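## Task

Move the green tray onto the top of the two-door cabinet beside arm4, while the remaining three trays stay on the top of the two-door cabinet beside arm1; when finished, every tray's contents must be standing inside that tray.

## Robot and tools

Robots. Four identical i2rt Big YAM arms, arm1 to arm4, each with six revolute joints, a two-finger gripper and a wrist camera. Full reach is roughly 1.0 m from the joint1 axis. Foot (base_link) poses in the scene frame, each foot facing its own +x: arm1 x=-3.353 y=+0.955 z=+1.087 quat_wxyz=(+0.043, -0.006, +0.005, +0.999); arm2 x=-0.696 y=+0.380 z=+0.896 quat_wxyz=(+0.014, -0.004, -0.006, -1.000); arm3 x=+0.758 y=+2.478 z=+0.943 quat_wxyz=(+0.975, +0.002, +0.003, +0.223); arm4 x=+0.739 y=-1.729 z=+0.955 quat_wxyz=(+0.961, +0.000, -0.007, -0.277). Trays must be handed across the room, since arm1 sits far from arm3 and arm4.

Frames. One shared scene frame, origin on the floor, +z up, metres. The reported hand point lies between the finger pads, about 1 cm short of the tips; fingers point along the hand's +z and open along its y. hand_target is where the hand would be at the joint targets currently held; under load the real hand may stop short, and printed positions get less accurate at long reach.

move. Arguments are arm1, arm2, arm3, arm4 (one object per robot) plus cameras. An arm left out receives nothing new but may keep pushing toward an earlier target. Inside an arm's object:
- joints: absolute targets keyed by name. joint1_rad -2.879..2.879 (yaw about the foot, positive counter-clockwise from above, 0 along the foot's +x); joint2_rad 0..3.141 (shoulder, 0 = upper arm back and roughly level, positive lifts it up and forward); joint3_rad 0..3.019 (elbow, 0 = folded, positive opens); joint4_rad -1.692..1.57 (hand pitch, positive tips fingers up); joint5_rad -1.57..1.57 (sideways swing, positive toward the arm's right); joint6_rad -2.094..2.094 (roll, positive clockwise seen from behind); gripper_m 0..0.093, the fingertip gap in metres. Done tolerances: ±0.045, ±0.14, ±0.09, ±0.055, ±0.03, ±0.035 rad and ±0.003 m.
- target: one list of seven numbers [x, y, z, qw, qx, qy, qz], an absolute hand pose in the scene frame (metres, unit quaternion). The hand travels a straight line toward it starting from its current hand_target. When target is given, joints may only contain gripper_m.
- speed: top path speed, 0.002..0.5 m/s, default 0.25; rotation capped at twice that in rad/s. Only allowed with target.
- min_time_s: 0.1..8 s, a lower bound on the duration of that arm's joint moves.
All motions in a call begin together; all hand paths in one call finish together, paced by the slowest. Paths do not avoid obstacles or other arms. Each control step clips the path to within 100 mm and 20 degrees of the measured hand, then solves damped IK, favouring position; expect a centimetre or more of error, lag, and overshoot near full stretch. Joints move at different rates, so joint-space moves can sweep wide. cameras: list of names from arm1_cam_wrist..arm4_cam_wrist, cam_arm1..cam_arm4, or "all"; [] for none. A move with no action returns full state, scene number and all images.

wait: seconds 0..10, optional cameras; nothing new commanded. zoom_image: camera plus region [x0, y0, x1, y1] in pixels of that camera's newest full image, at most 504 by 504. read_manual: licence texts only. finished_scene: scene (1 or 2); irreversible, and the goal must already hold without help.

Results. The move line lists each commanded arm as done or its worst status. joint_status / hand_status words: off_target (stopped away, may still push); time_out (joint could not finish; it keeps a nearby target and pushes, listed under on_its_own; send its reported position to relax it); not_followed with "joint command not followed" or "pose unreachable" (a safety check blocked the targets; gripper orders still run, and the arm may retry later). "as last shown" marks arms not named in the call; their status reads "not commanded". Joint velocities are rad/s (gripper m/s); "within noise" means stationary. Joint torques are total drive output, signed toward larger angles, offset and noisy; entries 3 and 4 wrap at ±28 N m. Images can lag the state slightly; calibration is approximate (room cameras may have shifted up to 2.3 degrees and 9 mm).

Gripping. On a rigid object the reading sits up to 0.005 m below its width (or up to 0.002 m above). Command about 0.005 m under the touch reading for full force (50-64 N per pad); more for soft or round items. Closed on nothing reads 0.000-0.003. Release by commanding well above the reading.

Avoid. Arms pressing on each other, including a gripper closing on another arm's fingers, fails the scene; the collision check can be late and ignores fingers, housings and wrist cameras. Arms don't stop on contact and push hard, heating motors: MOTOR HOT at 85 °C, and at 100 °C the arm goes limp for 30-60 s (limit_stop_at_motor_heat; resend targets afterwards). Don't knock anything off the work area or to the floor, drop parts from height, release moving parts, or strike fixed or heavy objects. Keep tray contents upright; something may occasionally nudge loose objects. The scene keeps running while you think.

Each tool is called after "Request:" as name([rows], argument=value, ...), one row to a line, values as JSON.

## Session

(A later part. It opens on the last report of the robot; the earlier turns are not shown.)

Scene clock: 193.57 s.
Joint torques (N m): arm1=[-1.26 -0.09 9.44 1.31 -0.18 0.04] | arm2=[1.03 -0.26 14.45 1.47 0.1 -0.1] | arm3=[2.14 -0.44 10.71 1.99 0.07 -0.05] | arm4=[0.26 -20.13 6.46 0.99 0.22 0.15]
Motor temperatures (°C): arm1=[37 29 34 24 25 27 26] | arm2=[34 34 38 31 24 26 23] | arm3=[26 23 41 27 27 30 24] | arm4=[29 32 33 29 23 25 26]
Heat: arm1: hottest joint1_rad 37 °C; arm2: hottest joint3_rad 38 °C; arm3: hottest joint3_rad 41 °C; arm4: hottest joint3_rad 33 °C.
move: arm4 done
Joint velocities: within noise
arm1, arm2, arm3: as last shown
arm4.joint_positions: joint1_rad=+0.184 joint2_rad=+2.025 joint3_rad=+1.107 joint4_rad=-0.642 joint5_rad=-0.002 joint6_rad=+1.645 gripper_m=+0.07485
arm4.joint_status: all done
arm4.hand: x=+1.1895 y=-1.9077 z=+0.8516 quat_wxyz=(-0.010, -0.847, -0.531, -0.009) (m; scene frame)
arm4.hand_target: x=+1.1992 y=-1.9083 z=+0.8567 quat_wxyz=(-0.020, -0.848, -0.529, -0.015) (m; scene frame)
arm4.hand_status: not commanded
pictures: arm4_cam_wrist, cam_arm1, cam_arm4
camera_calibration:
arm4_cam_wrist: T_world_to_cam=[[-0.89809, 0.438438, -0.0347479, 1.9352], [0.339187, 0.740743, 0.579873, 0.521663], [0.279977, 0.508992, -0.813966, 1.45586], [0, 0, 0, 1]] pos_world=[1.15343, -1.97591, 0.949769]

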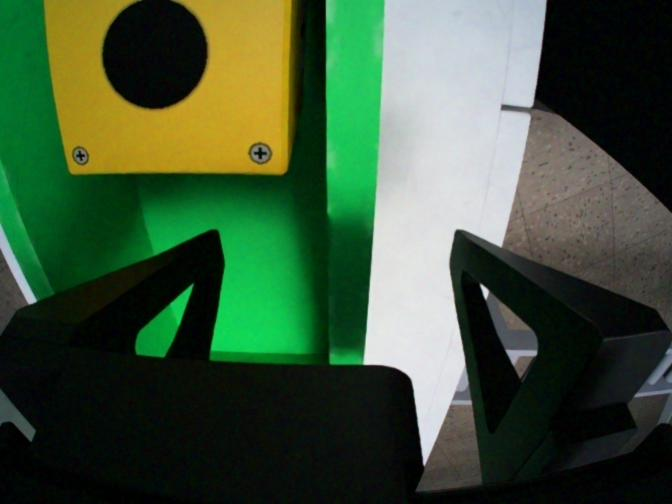

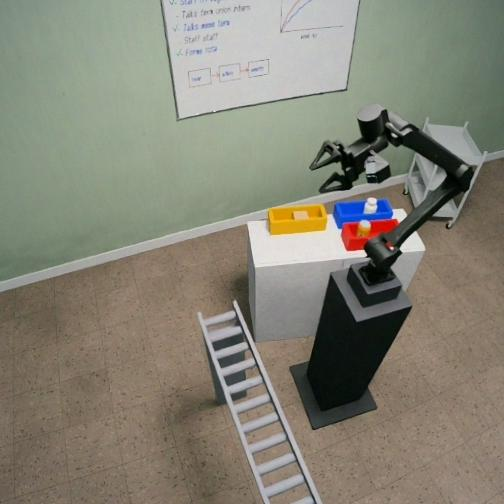

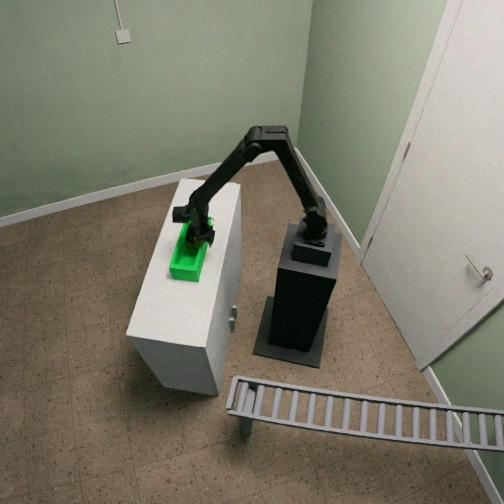

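Request:
move(arm4={"target": [1.197, -1.908, 1.06, -0.020, -0.848, -0.529, -0.015], "speed": 0.25}, cameras=["cam_arm4", "cam_arm1"])

Request:
zoom_image(camera="cam_arm4", region=[110, 160, 270, 320])

Request:
zoom_image(camera="cam_arm1", region=[240, 180, 430, 280])

Scene clock: 195.67 s.
Joint torques (N m): arm1=[-0.79 -0.21 9.39 1.25 -0.2 0.04] | arm2=[1.03 -0.32 14.45 1.47 0.1 -0.1] | arm3=[1.61 -0.15 10.73 2 0.08 -0.08] | arm4=[0.38 -16.67 11.82 0.23 0.21 0.15]
Motor temperatures (°C): arm1=[37 29 34 24 25 27 26] | arm2=[34 34 39 31 24 26 23] | arm3=[26 23 41 27 27 30 24] | arm4=[29 32 33 29 23 25 26]
Heat: arm1: hottest joint1_rad 37 °C; arm2: hottest joint3_rad 39 °C; arm3: hottest joint3_rad 41 °C; arm4: hottest joint3_rad 33 °C.
move: arm4 off_target
Joint velocities: within noise
arm1, arm3: as last shown
arm2.joint_positions: joint1_rad=+0.928 joint2_rad=+0.746 joint3_rad=+1.263 joint4_rad=-0.987 joint5_rad=+0.002 joint6_rad=+1.482 gripper_m=+0.08495
arm2.joint_status: not commanded
arm2.hand: x=-0.8903 y=+0.1062 z=+1.4139 quat_wxyz=(-0.496, -0.819, +0.221, +0.183) (m; scene frame)
arm2.hand_target: x=-0.8865 y=+0.1072 z=+1.4303 quat_wxyz=(-0.505, -0.815, +0.218, +0.183) (m; scene frame)
arm2.hand_status: not commanded
arm4.joint_positions: joint1_rad=+0.184 joint2_rad=+1.682 joint3_rad=+1.238 joint4_rad=-1.115 joint5_rad=-0.002 joint6_rad=+1.645 gripper_m=+0.07493
arm4.joint_status: not commanded
arm4.hand: x=+1.1827 y=-1.9051 z=+1.0496 quat_wxyz=(-0.010, -0.847, -0.531, -0.009) (m; scene frame)
arm4.hand_target: x=+1.1966 y=-1.9078 z=+1.0602 quat_wxyz=(-0.020, -0.848, -0.529, -0.015) (m; scene frame)
arm4.hand_status: off_target (0.018 m and 1.4 deg from the pose sent, 0.209 m and 1.4 deg at the start)
pictures: cam_arm1, cam_arm4

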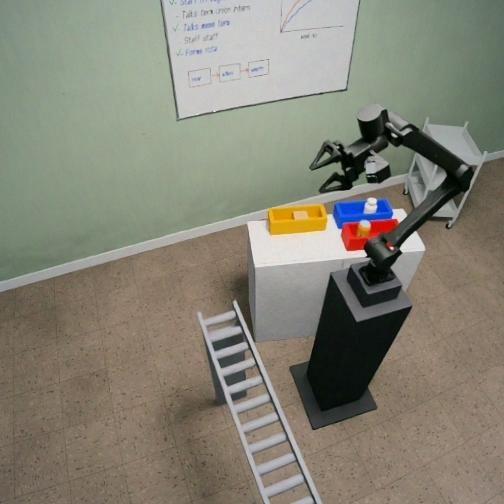

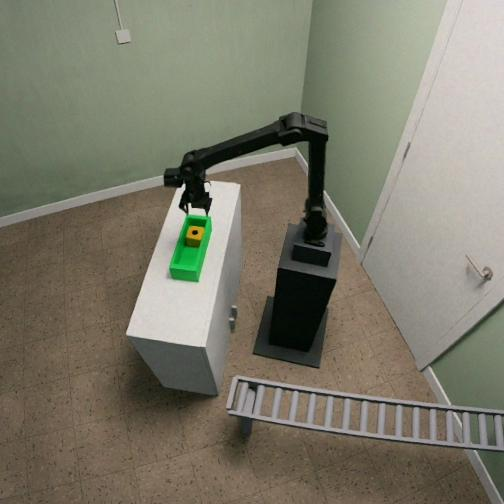

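Scaled by 3.150 from the camera's 504x504 image, which has a finer 720x720 frame.

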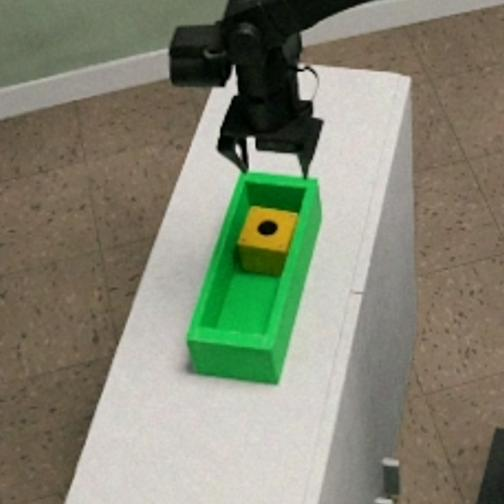

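Scaled by 2.653 from the camera's 504x504 image, which has a finer 720x720 frame.

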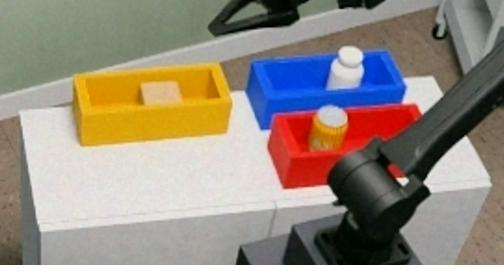

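Request:
finished_scene(scene=1)

The scene is finished: the task was done.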